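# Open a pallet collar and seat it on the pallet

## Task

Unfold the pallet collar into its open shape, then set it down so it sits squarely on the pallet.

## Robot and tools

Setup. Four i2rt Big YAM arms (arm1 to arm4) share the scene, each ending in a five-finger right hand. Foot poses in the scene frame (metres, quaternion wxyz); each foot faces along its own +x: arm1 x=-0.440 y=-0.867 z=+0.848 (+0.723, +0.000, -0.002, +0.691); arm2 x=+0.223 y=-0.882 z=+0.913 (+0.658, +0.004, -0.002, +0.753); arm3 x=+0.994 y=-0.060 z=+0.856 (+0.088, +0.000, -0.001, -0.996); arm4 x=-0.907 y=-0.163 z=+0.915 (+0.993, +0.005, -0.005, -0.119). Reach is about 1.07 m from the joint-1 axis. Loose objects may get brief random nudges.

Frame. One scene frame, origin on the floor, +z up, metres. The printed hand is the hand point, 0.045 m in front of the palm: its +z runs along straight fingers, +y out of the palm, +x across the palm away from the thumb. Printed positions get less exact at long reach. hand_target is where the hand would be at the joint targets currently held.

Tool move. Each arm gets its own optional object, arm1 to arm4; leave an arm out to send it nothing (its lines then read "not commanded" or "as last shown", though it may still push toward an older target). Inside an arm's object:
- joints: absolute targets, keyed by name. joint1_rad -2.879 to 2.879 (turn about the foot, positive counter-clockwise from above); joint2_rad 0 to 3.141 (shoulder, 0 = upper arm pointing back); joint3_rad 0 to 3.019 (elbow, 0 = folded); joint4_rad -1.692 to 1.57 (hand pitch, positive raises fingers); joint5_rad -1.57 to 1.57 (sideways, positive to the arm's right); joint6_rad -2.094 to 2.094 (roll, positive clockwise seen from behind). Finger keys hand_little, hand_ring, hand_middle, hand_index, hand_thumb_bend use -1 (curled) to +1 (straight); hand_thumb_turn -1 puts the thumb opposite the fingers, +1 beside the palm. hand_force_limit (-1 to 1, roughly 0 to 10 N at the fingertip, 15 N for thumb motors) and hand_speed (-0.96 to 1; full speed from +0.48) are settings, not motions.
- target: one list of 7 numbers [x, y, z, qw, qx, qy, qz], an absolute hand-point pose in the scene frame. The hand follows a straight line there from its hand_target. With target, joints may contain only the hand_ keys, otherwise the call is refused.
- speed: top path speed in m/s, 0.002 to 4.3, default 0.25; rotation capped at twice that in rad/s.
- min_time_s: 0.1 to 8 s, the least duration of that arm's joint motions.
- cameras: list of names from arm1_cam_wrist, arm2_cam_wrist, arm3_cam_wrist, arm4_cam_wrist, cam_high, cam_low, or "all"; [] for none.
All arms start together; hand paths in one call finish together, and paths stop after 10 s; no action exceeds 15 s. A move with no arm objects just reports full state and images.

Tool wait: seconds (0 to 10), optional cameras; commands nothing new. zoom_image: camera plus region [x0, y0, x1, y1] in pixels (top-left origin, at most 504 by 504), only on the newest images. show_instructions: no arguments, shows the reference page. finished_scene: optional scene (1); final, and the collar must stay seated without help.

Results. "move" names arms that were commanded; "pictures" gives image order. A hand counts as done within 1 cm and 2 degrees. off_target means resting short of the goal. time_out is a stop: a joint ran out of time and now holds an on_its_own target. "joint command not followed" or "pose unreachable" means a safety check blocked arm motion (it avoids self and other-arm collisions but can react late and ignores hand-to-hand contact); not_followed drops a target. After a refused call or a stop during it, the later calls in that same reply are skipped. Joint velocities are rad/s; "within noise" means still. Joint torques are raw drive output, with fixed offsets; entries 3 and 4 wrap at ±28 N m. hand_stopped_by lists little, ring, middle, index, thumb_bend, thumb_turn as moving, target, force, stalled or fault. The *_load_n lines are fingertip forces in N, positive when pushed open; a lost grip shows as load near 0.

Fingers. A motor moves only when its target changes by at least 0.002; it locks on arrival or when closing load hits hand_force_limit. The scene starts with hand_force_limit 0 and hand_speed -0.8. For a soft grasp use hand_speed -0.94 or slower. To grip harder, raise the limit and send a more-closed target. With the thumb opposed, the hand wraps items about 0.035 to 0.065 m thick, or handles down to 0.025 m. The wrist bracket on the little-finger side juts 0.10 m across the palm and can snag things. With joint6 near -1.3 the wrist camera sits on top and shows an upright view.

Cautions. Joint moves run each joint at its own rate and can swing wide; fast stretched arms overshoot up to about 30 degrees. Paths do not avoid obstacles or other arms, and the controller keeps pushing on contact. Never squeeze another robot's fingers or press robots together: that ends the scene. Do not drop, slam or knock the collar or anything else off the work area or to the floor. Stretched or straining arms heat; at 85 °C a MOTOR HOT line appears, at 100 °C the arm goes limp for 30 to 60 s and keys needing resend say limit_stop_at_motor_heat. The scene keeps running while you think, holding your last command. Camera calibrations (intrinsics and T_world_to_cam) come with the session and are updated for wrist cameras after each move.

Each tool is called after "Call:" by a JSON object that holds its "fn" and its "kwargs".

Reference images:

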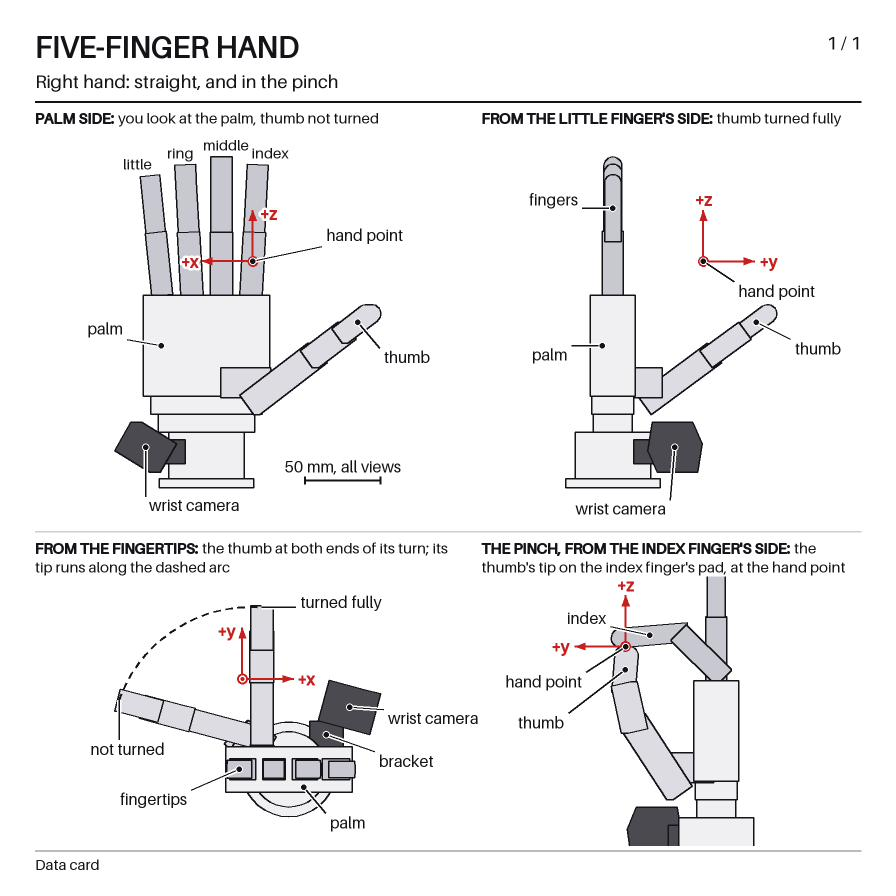

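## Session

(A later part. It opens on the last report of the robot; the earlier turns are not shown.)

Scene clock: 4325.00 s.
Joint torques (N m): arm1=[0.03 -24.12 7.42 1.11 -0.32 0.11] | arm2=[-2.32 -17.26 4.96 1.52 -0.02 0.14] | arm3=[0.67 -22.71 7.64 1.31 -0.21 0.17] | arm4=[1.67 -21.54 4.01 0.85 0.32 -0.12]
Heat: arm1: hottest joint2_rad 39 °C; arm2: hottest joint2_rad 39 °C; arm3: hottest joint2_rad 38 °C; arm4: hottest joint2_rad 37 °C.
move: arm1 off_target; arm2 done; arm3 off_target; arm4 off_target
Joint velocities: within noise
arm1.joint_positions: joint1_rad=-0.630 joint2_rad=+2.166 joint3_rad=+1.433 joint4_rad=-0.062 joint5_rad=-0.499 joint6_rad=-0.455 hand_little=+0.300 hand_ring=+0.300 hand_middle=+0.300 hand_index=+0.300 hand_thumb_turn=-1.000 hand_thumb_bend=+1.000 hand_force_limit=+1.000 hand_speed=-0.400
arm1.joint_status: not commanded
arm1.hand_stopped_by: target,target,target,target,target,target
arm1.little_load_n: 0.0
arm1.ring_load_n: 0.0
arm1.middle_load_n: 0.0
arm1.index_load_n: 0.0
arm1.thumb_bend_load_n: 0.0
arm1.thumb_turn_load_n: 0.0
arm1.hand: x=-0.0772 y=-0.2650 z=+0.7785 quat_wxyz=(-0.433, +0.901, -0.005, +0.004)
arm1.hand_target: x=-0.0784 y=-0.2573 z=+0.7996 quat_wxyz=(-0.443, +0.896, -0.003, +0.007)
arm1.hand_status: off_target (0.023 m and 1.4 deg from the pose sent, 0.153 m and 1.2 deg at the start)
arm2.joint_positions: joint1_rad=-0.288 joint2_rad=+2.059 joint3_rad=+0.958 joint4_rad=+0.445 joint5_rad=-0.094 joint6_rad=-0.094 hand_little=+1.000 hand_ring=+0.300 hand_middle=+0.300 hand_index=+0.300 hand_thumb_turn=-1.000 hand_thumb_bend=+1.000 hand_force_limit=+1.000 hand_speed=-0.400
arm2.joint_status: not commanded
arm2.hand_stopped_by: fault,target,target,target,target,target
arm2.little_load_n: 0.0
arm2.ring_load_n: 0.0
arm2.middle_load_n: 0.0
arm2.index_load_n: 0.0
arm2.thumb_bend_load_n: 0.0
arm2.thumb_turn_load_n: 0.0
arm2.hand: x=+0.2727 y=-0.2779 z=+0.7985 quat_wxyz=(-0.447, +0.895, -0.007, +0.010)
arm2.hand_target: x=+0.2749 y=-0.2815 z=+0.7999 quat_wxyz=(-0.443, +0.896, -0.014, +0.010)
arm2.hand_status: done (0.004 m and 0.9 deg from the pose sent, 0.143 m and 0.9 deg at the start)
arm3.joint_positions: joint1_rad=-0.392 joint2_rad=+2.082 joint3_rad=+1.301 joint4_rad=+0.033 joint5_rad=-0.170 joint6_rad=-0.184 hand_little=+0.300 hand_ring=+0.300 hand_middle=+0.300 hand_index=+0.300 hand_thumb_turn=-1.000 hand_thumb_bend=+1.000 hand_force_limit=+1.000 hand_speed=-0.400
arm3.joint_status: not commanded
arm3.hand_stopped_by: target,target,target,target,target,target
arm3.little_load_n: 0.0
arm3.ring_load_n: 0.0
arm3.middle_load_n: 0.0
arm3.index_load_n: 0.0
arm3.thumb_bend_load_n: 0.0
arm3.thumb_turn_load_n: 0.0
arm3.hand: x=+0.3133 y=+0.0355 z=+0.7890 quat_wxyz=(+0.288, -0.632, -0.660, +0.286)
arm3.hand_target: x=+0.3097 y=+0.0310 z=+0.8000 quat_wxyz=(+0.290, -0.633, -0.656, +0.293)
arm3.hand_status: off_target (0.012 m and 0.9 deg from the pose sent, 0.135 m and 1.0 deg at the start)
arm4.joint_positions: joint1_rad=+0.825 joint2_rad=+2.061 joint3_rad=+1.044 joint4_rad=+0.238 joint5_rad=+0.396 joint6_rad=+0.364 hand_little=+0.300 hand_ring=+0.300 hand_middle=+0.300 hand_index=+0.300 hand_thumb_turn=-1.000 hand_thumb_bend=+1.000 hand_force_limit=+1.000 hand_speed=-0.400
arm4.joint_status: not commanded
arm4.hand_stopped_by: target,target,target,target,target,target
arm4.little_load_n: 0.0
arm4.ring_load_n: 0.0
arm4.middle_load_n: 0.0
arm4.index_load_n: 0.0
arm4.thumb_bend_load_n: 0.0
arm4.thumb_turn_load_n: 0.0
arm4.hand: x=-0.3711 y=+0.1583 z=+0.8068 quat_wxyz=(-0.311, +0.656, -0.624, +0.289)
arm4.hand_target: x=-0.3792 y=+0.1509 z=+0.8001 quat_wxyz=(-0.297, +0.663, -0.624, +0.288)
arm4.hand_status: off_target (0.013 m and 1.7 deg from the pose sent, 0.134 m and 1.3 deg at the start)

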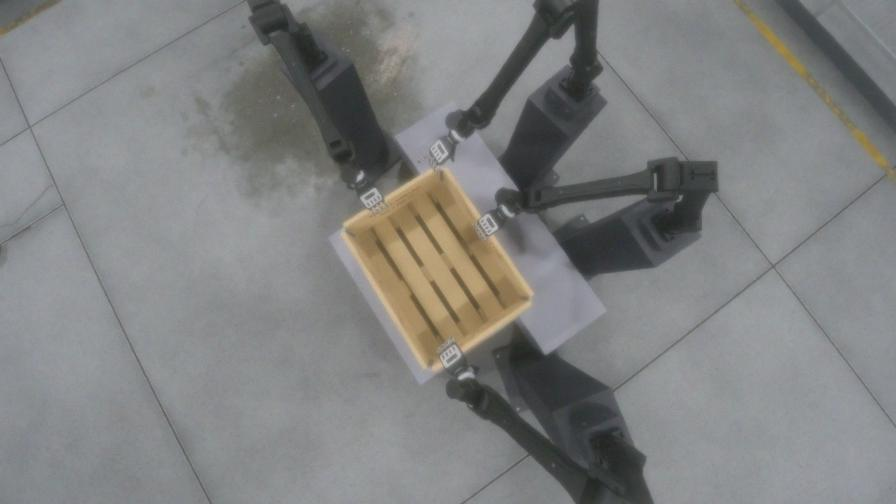

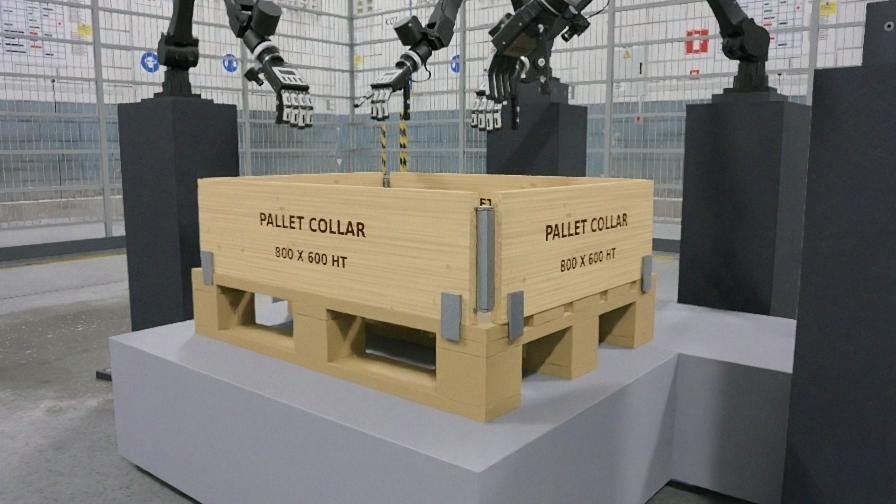

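Call:
{"fn": "move", "kwargs": {"cameras": ["all"]}}

Call:
{"fn": "zoom_image", "kwargs": {"camera": "arm2_cam_wrist", "region": [420, 60, 672, 380]}}

Call:
{"fn": "zoom_image", "kwargs": {"camera": "arm3_cam_wrist", "region": [200, 0, 672, 504]}}

Call:
{"fn": "zoom_image", "kwargs": {"camera": "cam_high", "region": [330, 150, 550, 390]}}

Scene clock: 4328.57 s.
Joint torques (N m): arm1=[0.32 -24.47 7.32 1.1 -0.33 0.08] | arm2=[-2.08 -17.49 5.04 1.55 -0.03 0.15] | arm3=[0.97 -22.53 7.61 1.39 -0.25 0.19] | arm4=[1.55 -21.71 4 0.91 0.3 -0.12]
Heat: arm1: hottest joint2_rad 39 °C; arm2: hottest joint2_rad 39 °C; arm3: hottest joint2_rad 38 °C; arm4: hottest joint2_rad 37 °C.
Joint velocities: within noise
arm1.joint_positions: joint1_rad=-0.630 joint2_rad=+2.166 joint3_rad=+1.433 joint4_rad=-0.062 joint5_rad=-0.499 joint6_rad=-0.455 hand_little=+0.300 hand_ring=+0.300 hand_middle=+0.300 hand_index=+0.300 hand_thumb_turn=-1.000 hand_thumb_bend=+1.000 hand_force_limit=+1.000 hand_speed=-0.400
arm1.joint_status: not commanded
arm1.hand_stopped_by: target,target,target,target,target,target
arm1.little_load_n: 0.0
arm1.ring_load_n: 0.0
arm1.middle_load_n: 0.0
arm1.index_load_n: 0.0
arm1.thumb_bend_load_n: 0.0
arm1.thumb_turn_load_n: 0.0
arm1.hand: x=-0.0772 y=-0.2650 z=+0.7785 quat_wxyz=(-0.433, +0.901, -0.005, +0.004) (m; scene frame)
arm1.hand_target: x=-0.0784 y=-0.2573 z=+0.7996 quat_wxyz=(-0.443, +0.896, -0.003, +0.007) (m; scene frame)
arm1.hand_status: off_target (0.023 m and 1.4 deg from the pose sent, 0.153 m and 1.2 deg at the start)
arm2.joint_positions: joint1_rad=-0.288 joint2_rad=+2.059 joint3_rad=+0.958 joint4_rad=+0.445 joint5_rad=-0.094 joint6_rad=-0.094 hand_little=+1.000 hand_ring=+0.300 hand_middle=+0.300 hand_index=+0.300 hand_thumb_turn=-1.000 hand_thumb_bend=+1.000 hand_force_limit=+1.000 hand_speed=-0.400
arm2.joint_status: not commanded
arm2.hand_stopped_by: fault,target,target,target,target,target
arm2.little_load_n: 0.0
arm2.ring_load_n: 0.0
arm2.middle_load_n: 0.0
arm2.index_load_n: 0.0
arm2.thumb_bend_load_n: 0.0
arm2.thumb_turn_load_n: 0.0
arm2.hand: x=+0.2727 y=-0.2779 z=+0.7985 quat_wxyz=(-0.447, +0.895, -0.007, +0.010) (m; scene frame)
arm2.hand_target: x=+0.2749 y=-0.2815 z=+0.7999 quat_wxyz=(-0.443, +0.896, -0.014, +0.010) (m; scene frame)
arm2.hand_status: done (0.004 m and 0.9 deg from the pose sent, 0.143 m and 0.9 deg at the start)
arm3.joint_positions: joint1_rad=-0.392 joint2_rad=+2.082 joint3_rad=+1.301 joint4_rad=+0.033 joint5_rad=-0.170 joint6_rad=-0.184 hand_little=+0.300 hand_ring=+0.300 hand_middle=+0.300 hand_index=+0.300 hand_thumb_turn=-1.000 hand_thumb_bend=+1.000 hand_force_limit=+1.000 hand_speed=-0.400
arm3.joint_status: not commanded
arm3.hand_stopped_by: target,target,target,target,target,target
arm3.little_load_n: -0.5
arm3.ring_load_n: 0.0
arm3.middle_load_n: 0.0
arm3.index_load_n: 0.0
arm3.thumb_bend_load_n: 0.0
arm3.thumb_turn_load_n: 0.0
arm3.hand: x=+0.3133 y=+0.0355 z=+0.7890 quat_wxyz=(+0.288, -0.632, -0.660, +0.286) (m; scene frame)
arm3.hand_target: x=+0.3097 y=+0.0310 z=+0.8000 quat_wxyz=(+0.290, -0.633, -0.656, +0.293) (m; scene frame)
arm3.hand_status: off_target (0.012 m and 0.9 deg from the pose sent, 0.135 m and 1.0 deg at the start)
arm4.joint_positions: joint1_rad=+0.825 joint2_rad=+2.061 joint3_rad=+1.044 joint4_rad=+0.238 joint5_rad=+0.396 joint6_rad=+0.364 hand_little=+0.300 hand_ring=+0.300 hand_middle=+0.300 hand_index=+0.300 hand_thumb_turn=-1.000 hand_thumb_bend=+1.000 hand_force_limit=+1.000 hand_speed=-0.400
arm4.joint_status: not commanded
arm4.hand_stopped_by: target,target,target,target,target,target
arm4.little_load_n: 0.0
arm4.ring_load_n: 0.0
arm4.middle_load_n: 0.0
arm4.index_load_n: 0.5
arm4.thumb_bend_load_n: 0.0
arm4.thumb_turn_load_n: 0.0
arm4.hand: x=-0.3711 y=+0.1583 z=+0.8068 quat_wxyz=(-0.311, +0.656, -0.624, +0.289) (m; scene frame)
arm4.hand_target: x=-0.3792 y=+0.1509 z=+0.8001 quat_wxyz=(-0.297, +0.663, -0.624, +0.288) (m; scene frame)
arm4.hand_status: off_target (0.013 m and 1.7 deg from the pose sent, 0.134 m and 1.3 deg at the start)
pictures: arm1_cam_wrist, arm2_cam_wrist, arm3_cam_wrist, arm4_cam_wrist, cam_high, cam_low
camera_calibration:
arm1_cam_wrist: T_world_to_cam=[[0.2606, -0.56424, -0.7834, 0.48577], [-0.82465, -0.55204, 0.12329, -0.3058], [-0.50204, 0.6139, -0.60917, 0.71618]] pos_world=[-0.01922, -0.33439, 0.85453]
arm2_cam_wrist: T_world_to_cam=[[0.26052, -0.5918, -0.76282, 0.37115], [-0.85155, -0.51318, 0.1073, 0.00601], [-0.45497, 0.62163, -0.63764, 0.92168]] pos_world=[0.32776, -0.35021, 0.87018]
arm3_cam_wrist: T_world_to_cam=[[0.63561, 0.35304, -0.68656, 0.32454], [0.60971, -0.77507, 0.16591, -0.30085], [-0.47356, -0.52406, -0.70789, 0.84117]] pos_world=[0.3755, 0.09306, 0.86818]
arm4_cam_wrist: T_world_to_cam=[[-0.60382, -0.32183, -0.72926, 0.41124], [-0.57766, 0.80709, 0.12212, -0.43921], [0.54928, 0.49501, -0.67325, 0.78249]] pos_world=[-0.4352, 0.0995, 0.88035]

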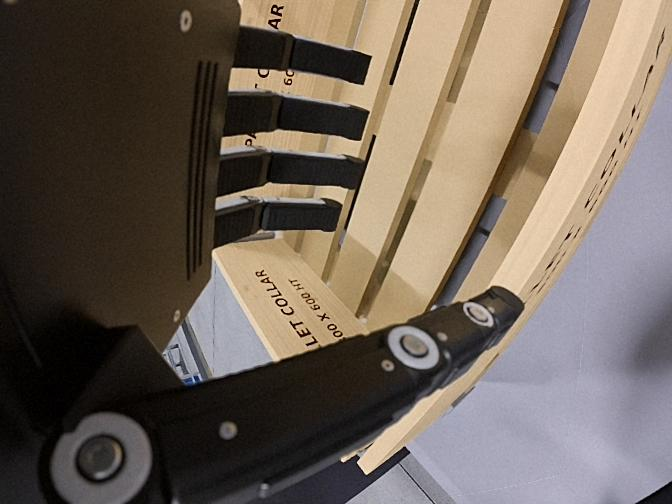

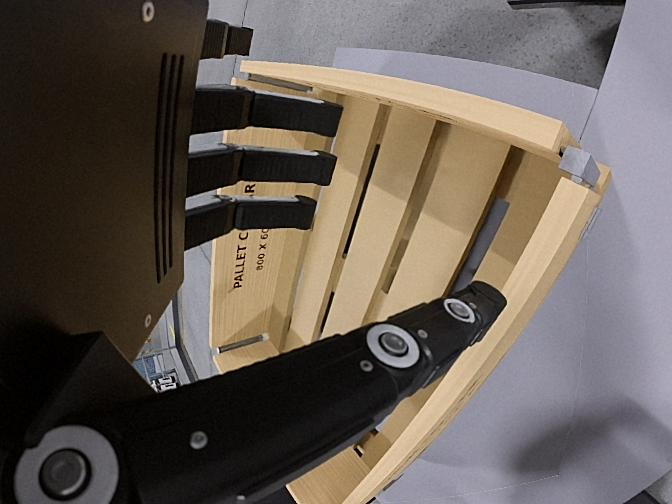

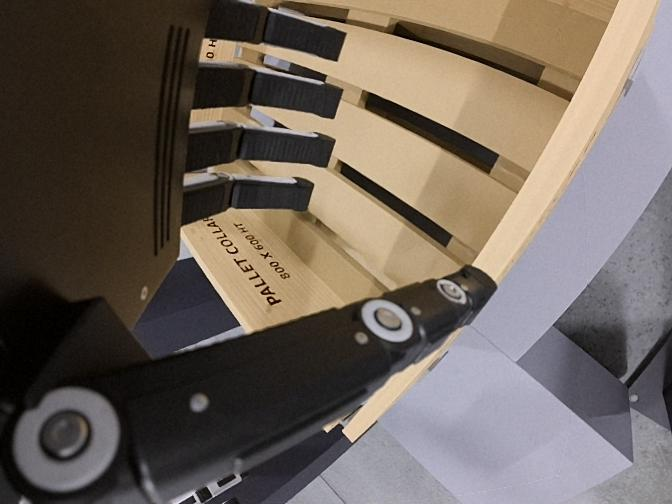

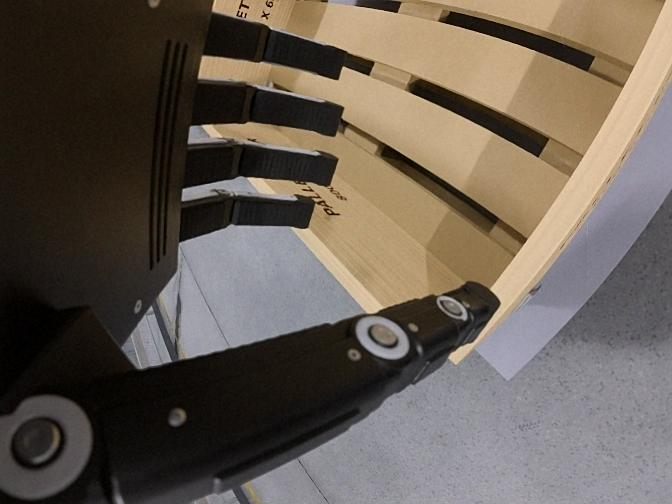

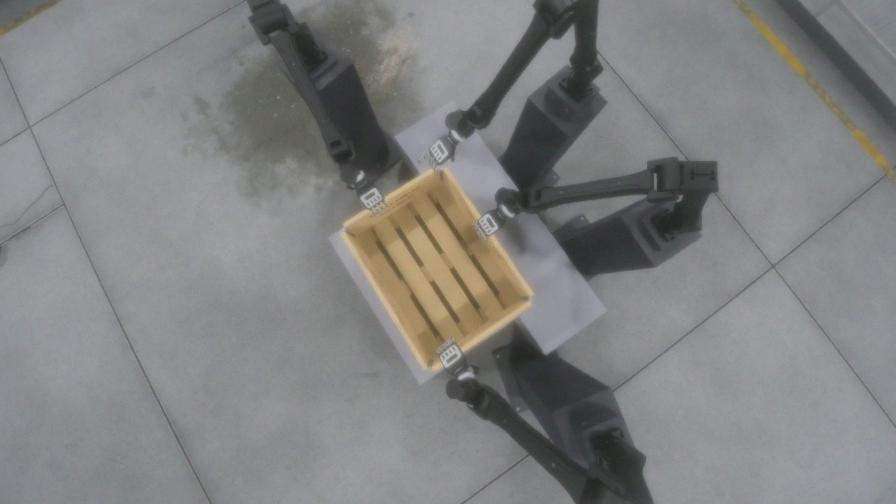

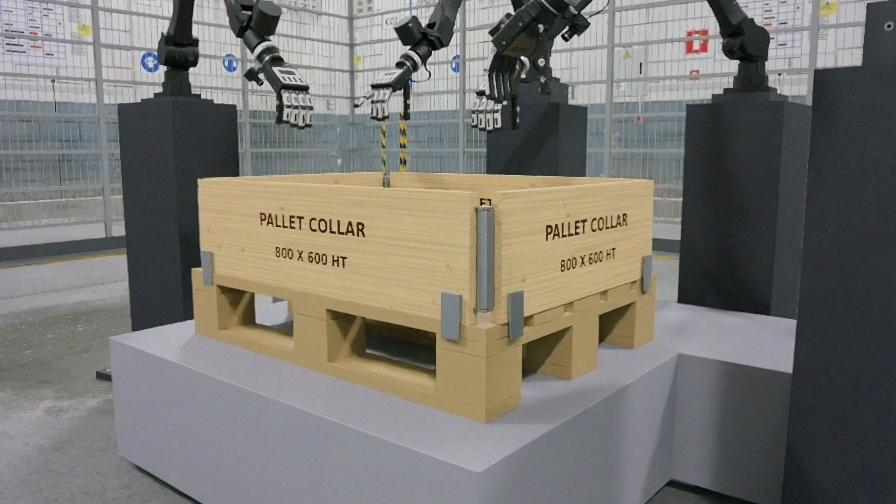

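Scaled by 1.575 from the camera's image (finer frame: 960x720).

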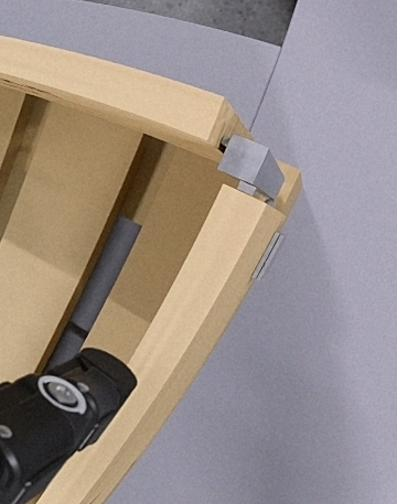

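Scaled by 1.000.

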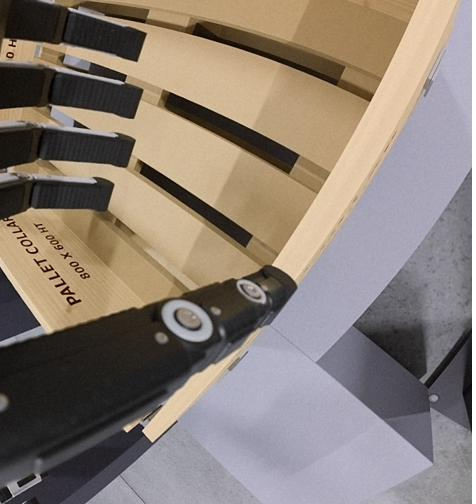

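Scaled by 2.100 from the camera's image (finer frame: 1280x720).

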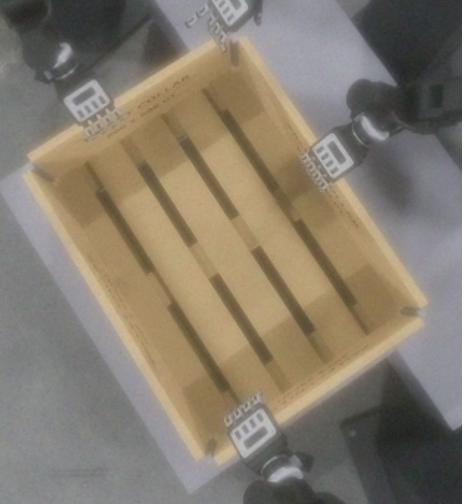

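Call:
{"fn": "zoom_image", "kwargs": {"camera": "cam_low", "region": [435, 300, 495, 350]}}

Call:
{"fn": "zoom_image", "kwargs": {"camera": "cam_low", "region": [490, 290, 550, 340]}}

Call:
{"fn": "zoom_image", "kwargs": {"camera": "cam_low", "region": [190, 255, 250, 305]}}

Call:
{"fn": "zoom_image", "kwargs": {"camera": "cam_low", "region": [560, 270, 620, 320]}}

Call:
{"fn": "zoom_image", "kwargs": {"camera": "arm1_cam_wrist", "region": [440, 0, 672, 300]}}

Call:
{"fn": "zoom_image", "kwargs": {"camera": "arm1_cam_wrist", "region": [330, 350, 530, 504]}}

Scaled by 8.400 from the camera's image (finer frame: 1280x720).

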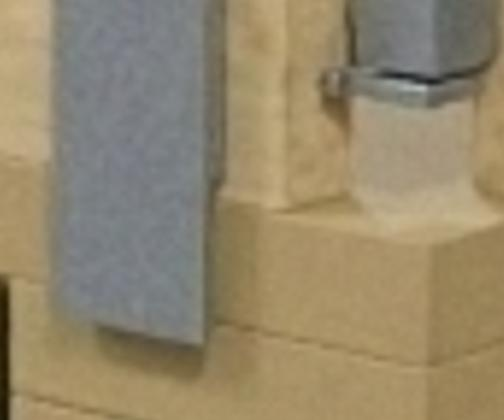

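Scaled by 8.400 from the camera's image (finer frame: 1280x720).

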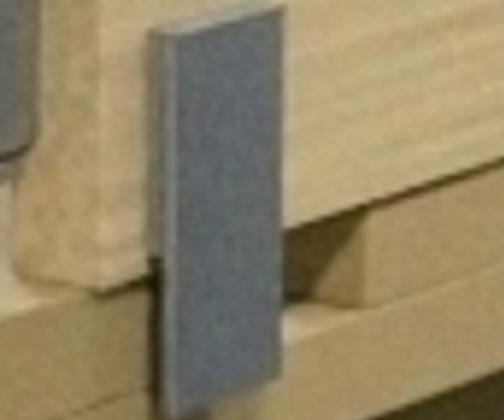

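Scaled by 8.400 from the camera's image (finer frame: 1280x720).

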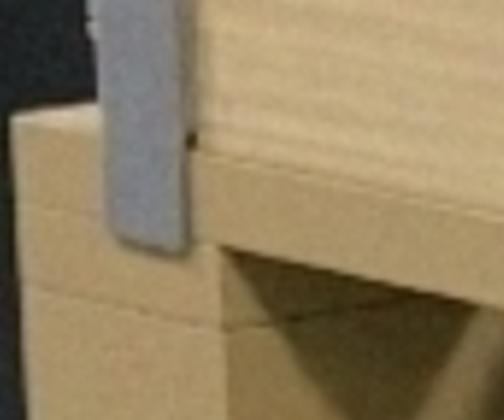

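Scaled by 8.400 from the camera's image (finer frame: 1280x720).

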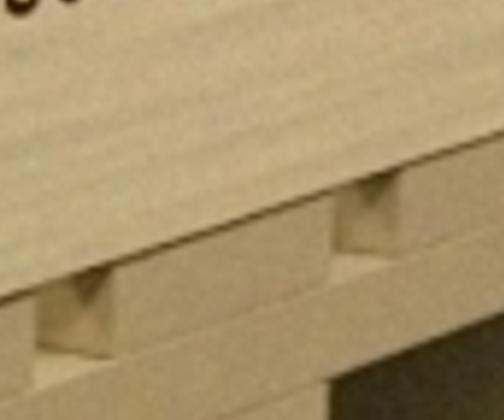

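Scaled by 1.680 from the camera's image (finer frame: 960x720).

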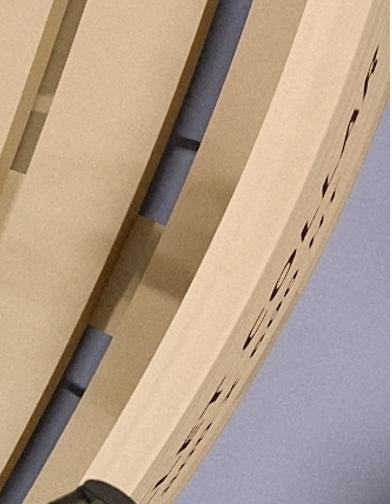

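Scaled by 2.520 from the camera's image (finer frame: 960x720).

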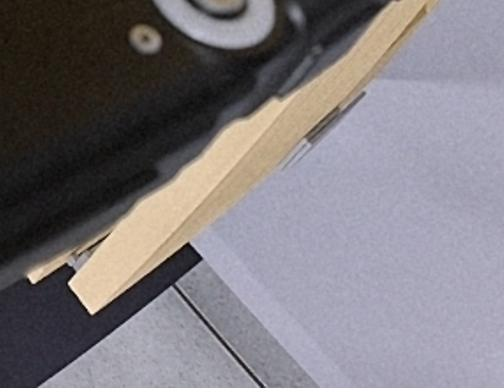

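Call:
{"fn": "zoom_image", "kwargs": {"camera": "cam_low", "region": [190, 150, 430, 210]}}

Call:
{"fn": "zoom_image", "kwargs": {"camera": "cam_low", "region": [420, 150, 670, 210]}}

Call:
{"fn": "zoom_image", "kwargs": {"camera": "arm2_cam_wrist", "region": [520, 100, 640, 260]}}

Call:
{"fn": "zoom_image", "kwargs": {"camera": "arm3_cam_wrist", "region": [560, 0, 672, 160]}}

Call:
{"fn": "zoom_image", "kwargs": {"camera": "arm3_cam_wrist", "region": [300, 320, 480, 460]}}

Scaled by 2.100 from the camera's image (finer frame: 1280x720).

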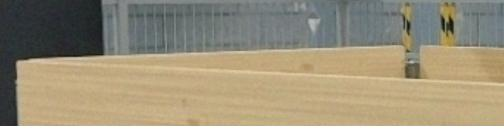

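Scaled by 2.016 from the camera's image (finer frame: 1280x720).

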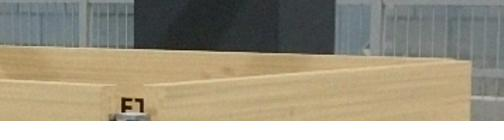

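Scaled by 3.150 from the camera's image (finer frame: 960x720).

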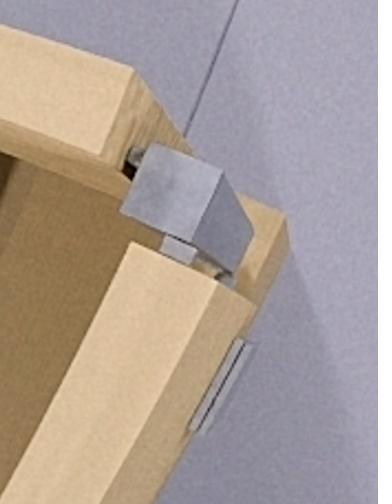

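Scaled by 3.150 from the camera's image (finer frame: 960x720).

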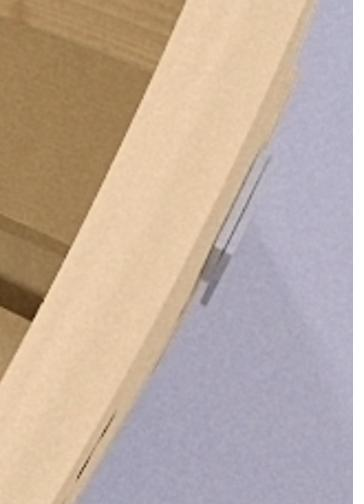

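Scaled by 2.800 from the camera's image (finer frame: 960x720).

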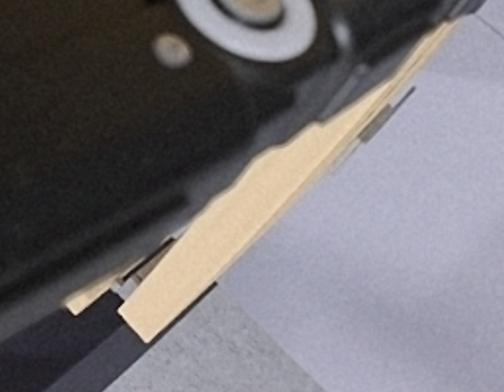

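Call:
{"fn": "move", "kwargs": {"arm1": {"target": [-0.0782, -0.3400, 0.7400, -0.443, 0.895, -0.003, 0.007], "speed": 0.2}, "arm2": {"target": [0.2749, -0.3700, 0.7400, -0.443, 0.895, -0.014, 0.010], "speed": 0.2}, "arm3": {"target": [0.3950, 0.0310, 0.7400, 0.2900, -0.6330, -0.6560, 0.2930], "speed": 0.2}, "cameras": ["arm1_cam_wrist", "arm2_cam_wrist", "arm3_cam_wrist"]}}

Scene clock: 4392.97 s.
Joint torques (N m): arm1=[-0.03 -21.48 5.91 1.8 -0.38 -0.18] | arm2=[-2.55 -14.33 2.95 2.85 -0.27 -0.1] | arm3=[-0.03 -20.48 5.63 1.99 -0.25 -0.06] | arm4=[1.44 -21.54 3.97 0.85 0.31 -0.11]
Heat: arm1: hottest joint2_rad 37 °C; arm2: hottest joint2_rad 37 °C; arm3: hottest joint2_rad 39 °C; arm4: hottest joint2_rad 37 °C.
move: arm1 off_target; arm2 done; arm3 off_target
Joint velocities: within noise
arm1.joint_positions: joint1_rad=-0.716 joint2_rad=+2.161 joint3_rad=+1.214 joint4_rad=+0.101 joint5_rad=-0.563 joint6_rad=-0.506 hand_little=+0.300 hand_ring=+0.300 hand_middle=+0.300 hand_index=+0.300 hand_thumb_turn=-1.000 hand_thumb_bend=+1.000 hand_force_limit=+1.000 hand_speed=-0.400
arm1.joint_status: not commanded
arm1.hand_stopped_by: target,target,target,target,target,target
arm1.little_load_n: 0.0
arm1.ring_load_n: 0.0
arm1.middle_load_n: 0.0
arm1.index_load_n: 0.0
arm1.thumb_bend_load_n: 0.0
arm1.thumb_turn_load_n: 0.0
arm1.hand: x=-0.0849 y=-0.3484 z=+0.7227 quat_wxyz=(-0.429, +0.903, -0.017, -0.007)
arm1.hand_target: x=-0.0785 y=-0.3401 z=+0.7399 quat_wxyz=(-0.443, +0.896, -0.003, +0.007)
arm1.hand_status: off_target (0.020 m and 2.9 deg from the pose sent, 0.084 m and 1.4 deg at the start)
arm2.joint_positions: joint1_rad=-0.322 joint2_rad=+2.135 joint3_rad=+0.730 joint4_rad=+0.727 joint5_rad=-0.116 joint6_rad=-0.095 hand_little=+1.000 hand_ring=+0.300 hand_middle=+0.300 hand_index=+0.300 hand_thumb_turn=-1.000 hand_thumb_bend=+1.000 hand_force_limit=+1.000 hand_speed=-0.400
arm2.joint_status: not commanded
arm2.hand_stopped_by: fault,target,target,target,target,target
arm2.little_load_n: 0.0
arm2.ring_load_n: 0.0
arm2.middle_load_n: 0.0
arm2.index_load_n: 0.0
arm2.thumb_bend_load_n: 0.0
arm2.thumb_turn_load_n: 0.0
arm2.hand: x=+0.2716 y=-0.3702 z=+0.7394 quat_wxyz=(-0.438, +0.899, -0.017, +0.007)
arm2.hand_target: x=+0.2750 y=-0.3699 z=+0.7401 quat_wxyz=(-0.443, +0.896, -0.014, +0.010)
arm2.hand_status: done (0.003 m and 0.9 deg from the pose sent, 0.109 m and 1.0 deg at the start)
arm3.joint_positions: joint1_rad=-0.412 joint2_rad=+2.071 joint3_rad=+1.023 joint4_rad=+0.273 joint5_rad=-0.194 joint6_rad=-0.184 hand_little=+0.300 hand_ring=+0.300 hand_middle=+0.300 hand_index=+0.300 hand_thumb_turn=-1.000 hand_thumb_bend=+1.000 hand_force_limit=+1.000 hand_speed=-0.400
arm3.joint_status: not commanded
arm3.hand_stopped_by: target,target,target,target,target,target
arm3.little_load_n: -0.5
arm3.ring_load_n: 0.0
arm3.middle_load_n: 0.0
arm3.index_load_n: 0.0
arm3.thumb_bend_load_n: 0.0
arm3.thumb_turn_load_n: 0.0
arm3.hand: x=+0.4029 y=+0.0238 z=+0.7264 quat_wxyz=(+0.274, -0.640, -0.659, +0.286)
arm3.hand_target: x=+0.3951 y=+0.0309 z=+0.7399 quat_wxyz=(+0.290, -0.633, -0.656, +0.293)
arm3.hand_status: off_target (0.017 m and 2.2 deg from the pose sent, 0.095 m and 0.9 deg at the start)
arm4: as last shown
arm4.index_load_n: 0.0
arm1_cam_wrist: T_world_to_cam=[[0.23109, -0.57346, -0.78596, 0.39313], [-0.82671, -0.54166, 0.15214, -0.36877], [-0.51298, 0.61461, -0.59926, 0.72174]] pos_world=[-0.02548, -0.41789, 0.7976]
arm2_cam_wrist: T_world_to_cam=[[0.23824, -0.61074, -0.75514, 0.2651], [-0.85777, -0.49698, 0.13133, -0.04606], [-0.45549, 0.61645, -0.64228, 0.94253]] pos_world=[0.32666, -0.442, 0.8116]
arm3_cam_wrist: T_world_to_cam=[[0.65246, 0.33571, -0.67941, 0.21721], [0.60308, -0.77291, 0.19725, -0.37433], [-0.45891, -0.53844, -0.70675, 0.82667]] pos_world=[0.4634, 0.08287, 0.80565]

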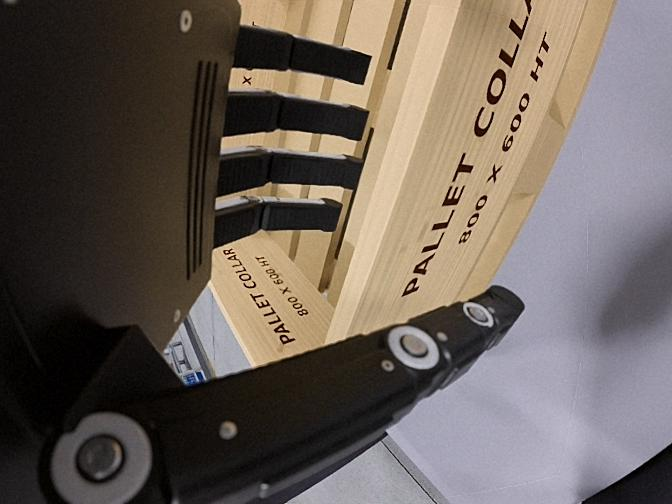

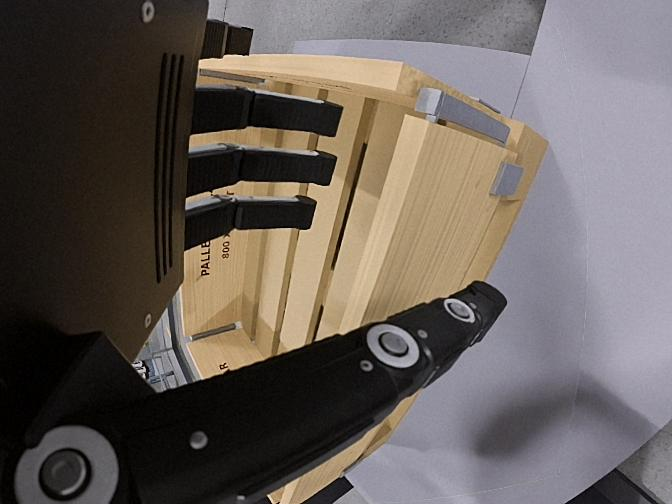

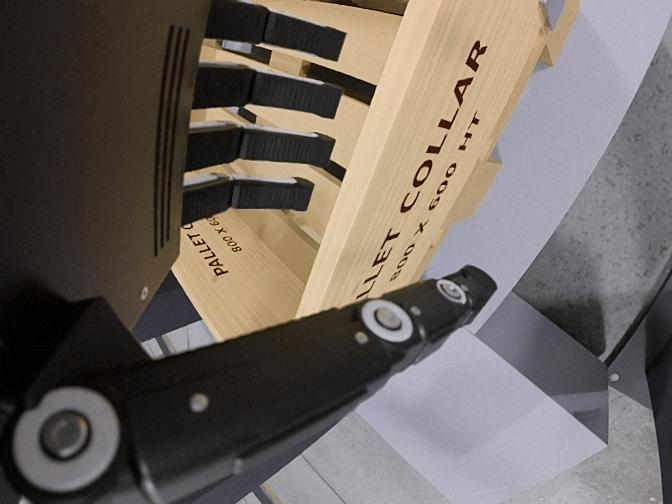

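Call:
{"fn": "zoom_image", "kwargs": {"camera": "arm2_cam_wrist", "region": [380, 60, 600, 300]}}

Call:
{"fn": "zoom_image", "kwargs": {"camera": "arm3_cam_wrist", "region": [400, 0, 600, 280]}}

Call:
{"fn": "zoom_image", "kwargs": {"camera": "arm1_cam_wrist", "region": [460, 0, 672, 300]}}

Call:
{"fn": "zoom_image", "kwargs": {"camera": "arm2_cam_wrist", "region": [320, 380, 460, 504]}}

Scaled by 2.100 from the camera's image (finer frame: 960x720).

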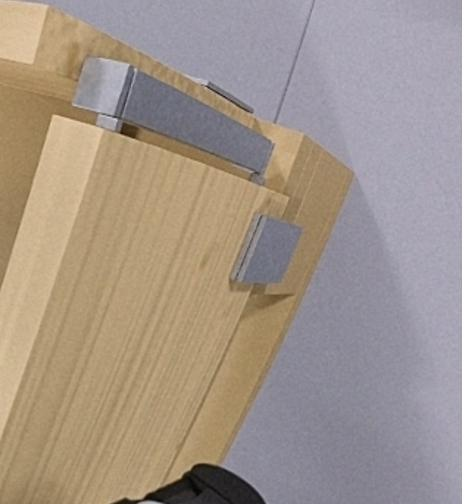

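Scaled by 1.800 from the camera's image (finer frame: 960x720).

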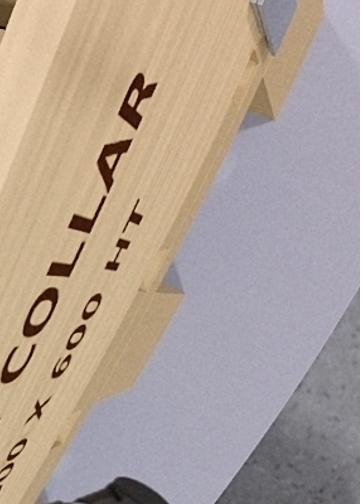

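Scaled by 1.680 from the camera's image (finer frame: 960x720).

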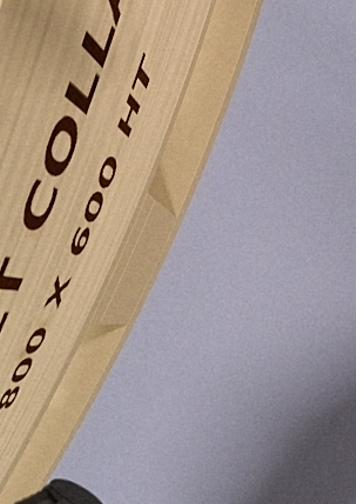

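Scaled by 3.600 from the camera's image (finer frame: 960x720).

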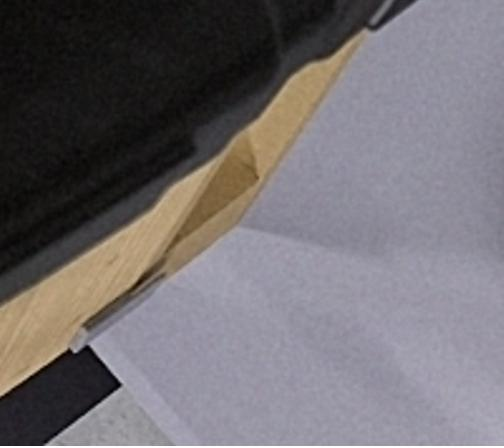

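Call:
{"fn": "finished_scene", "kwargs": {"scene": 1}}

The scene is finished: the task was done.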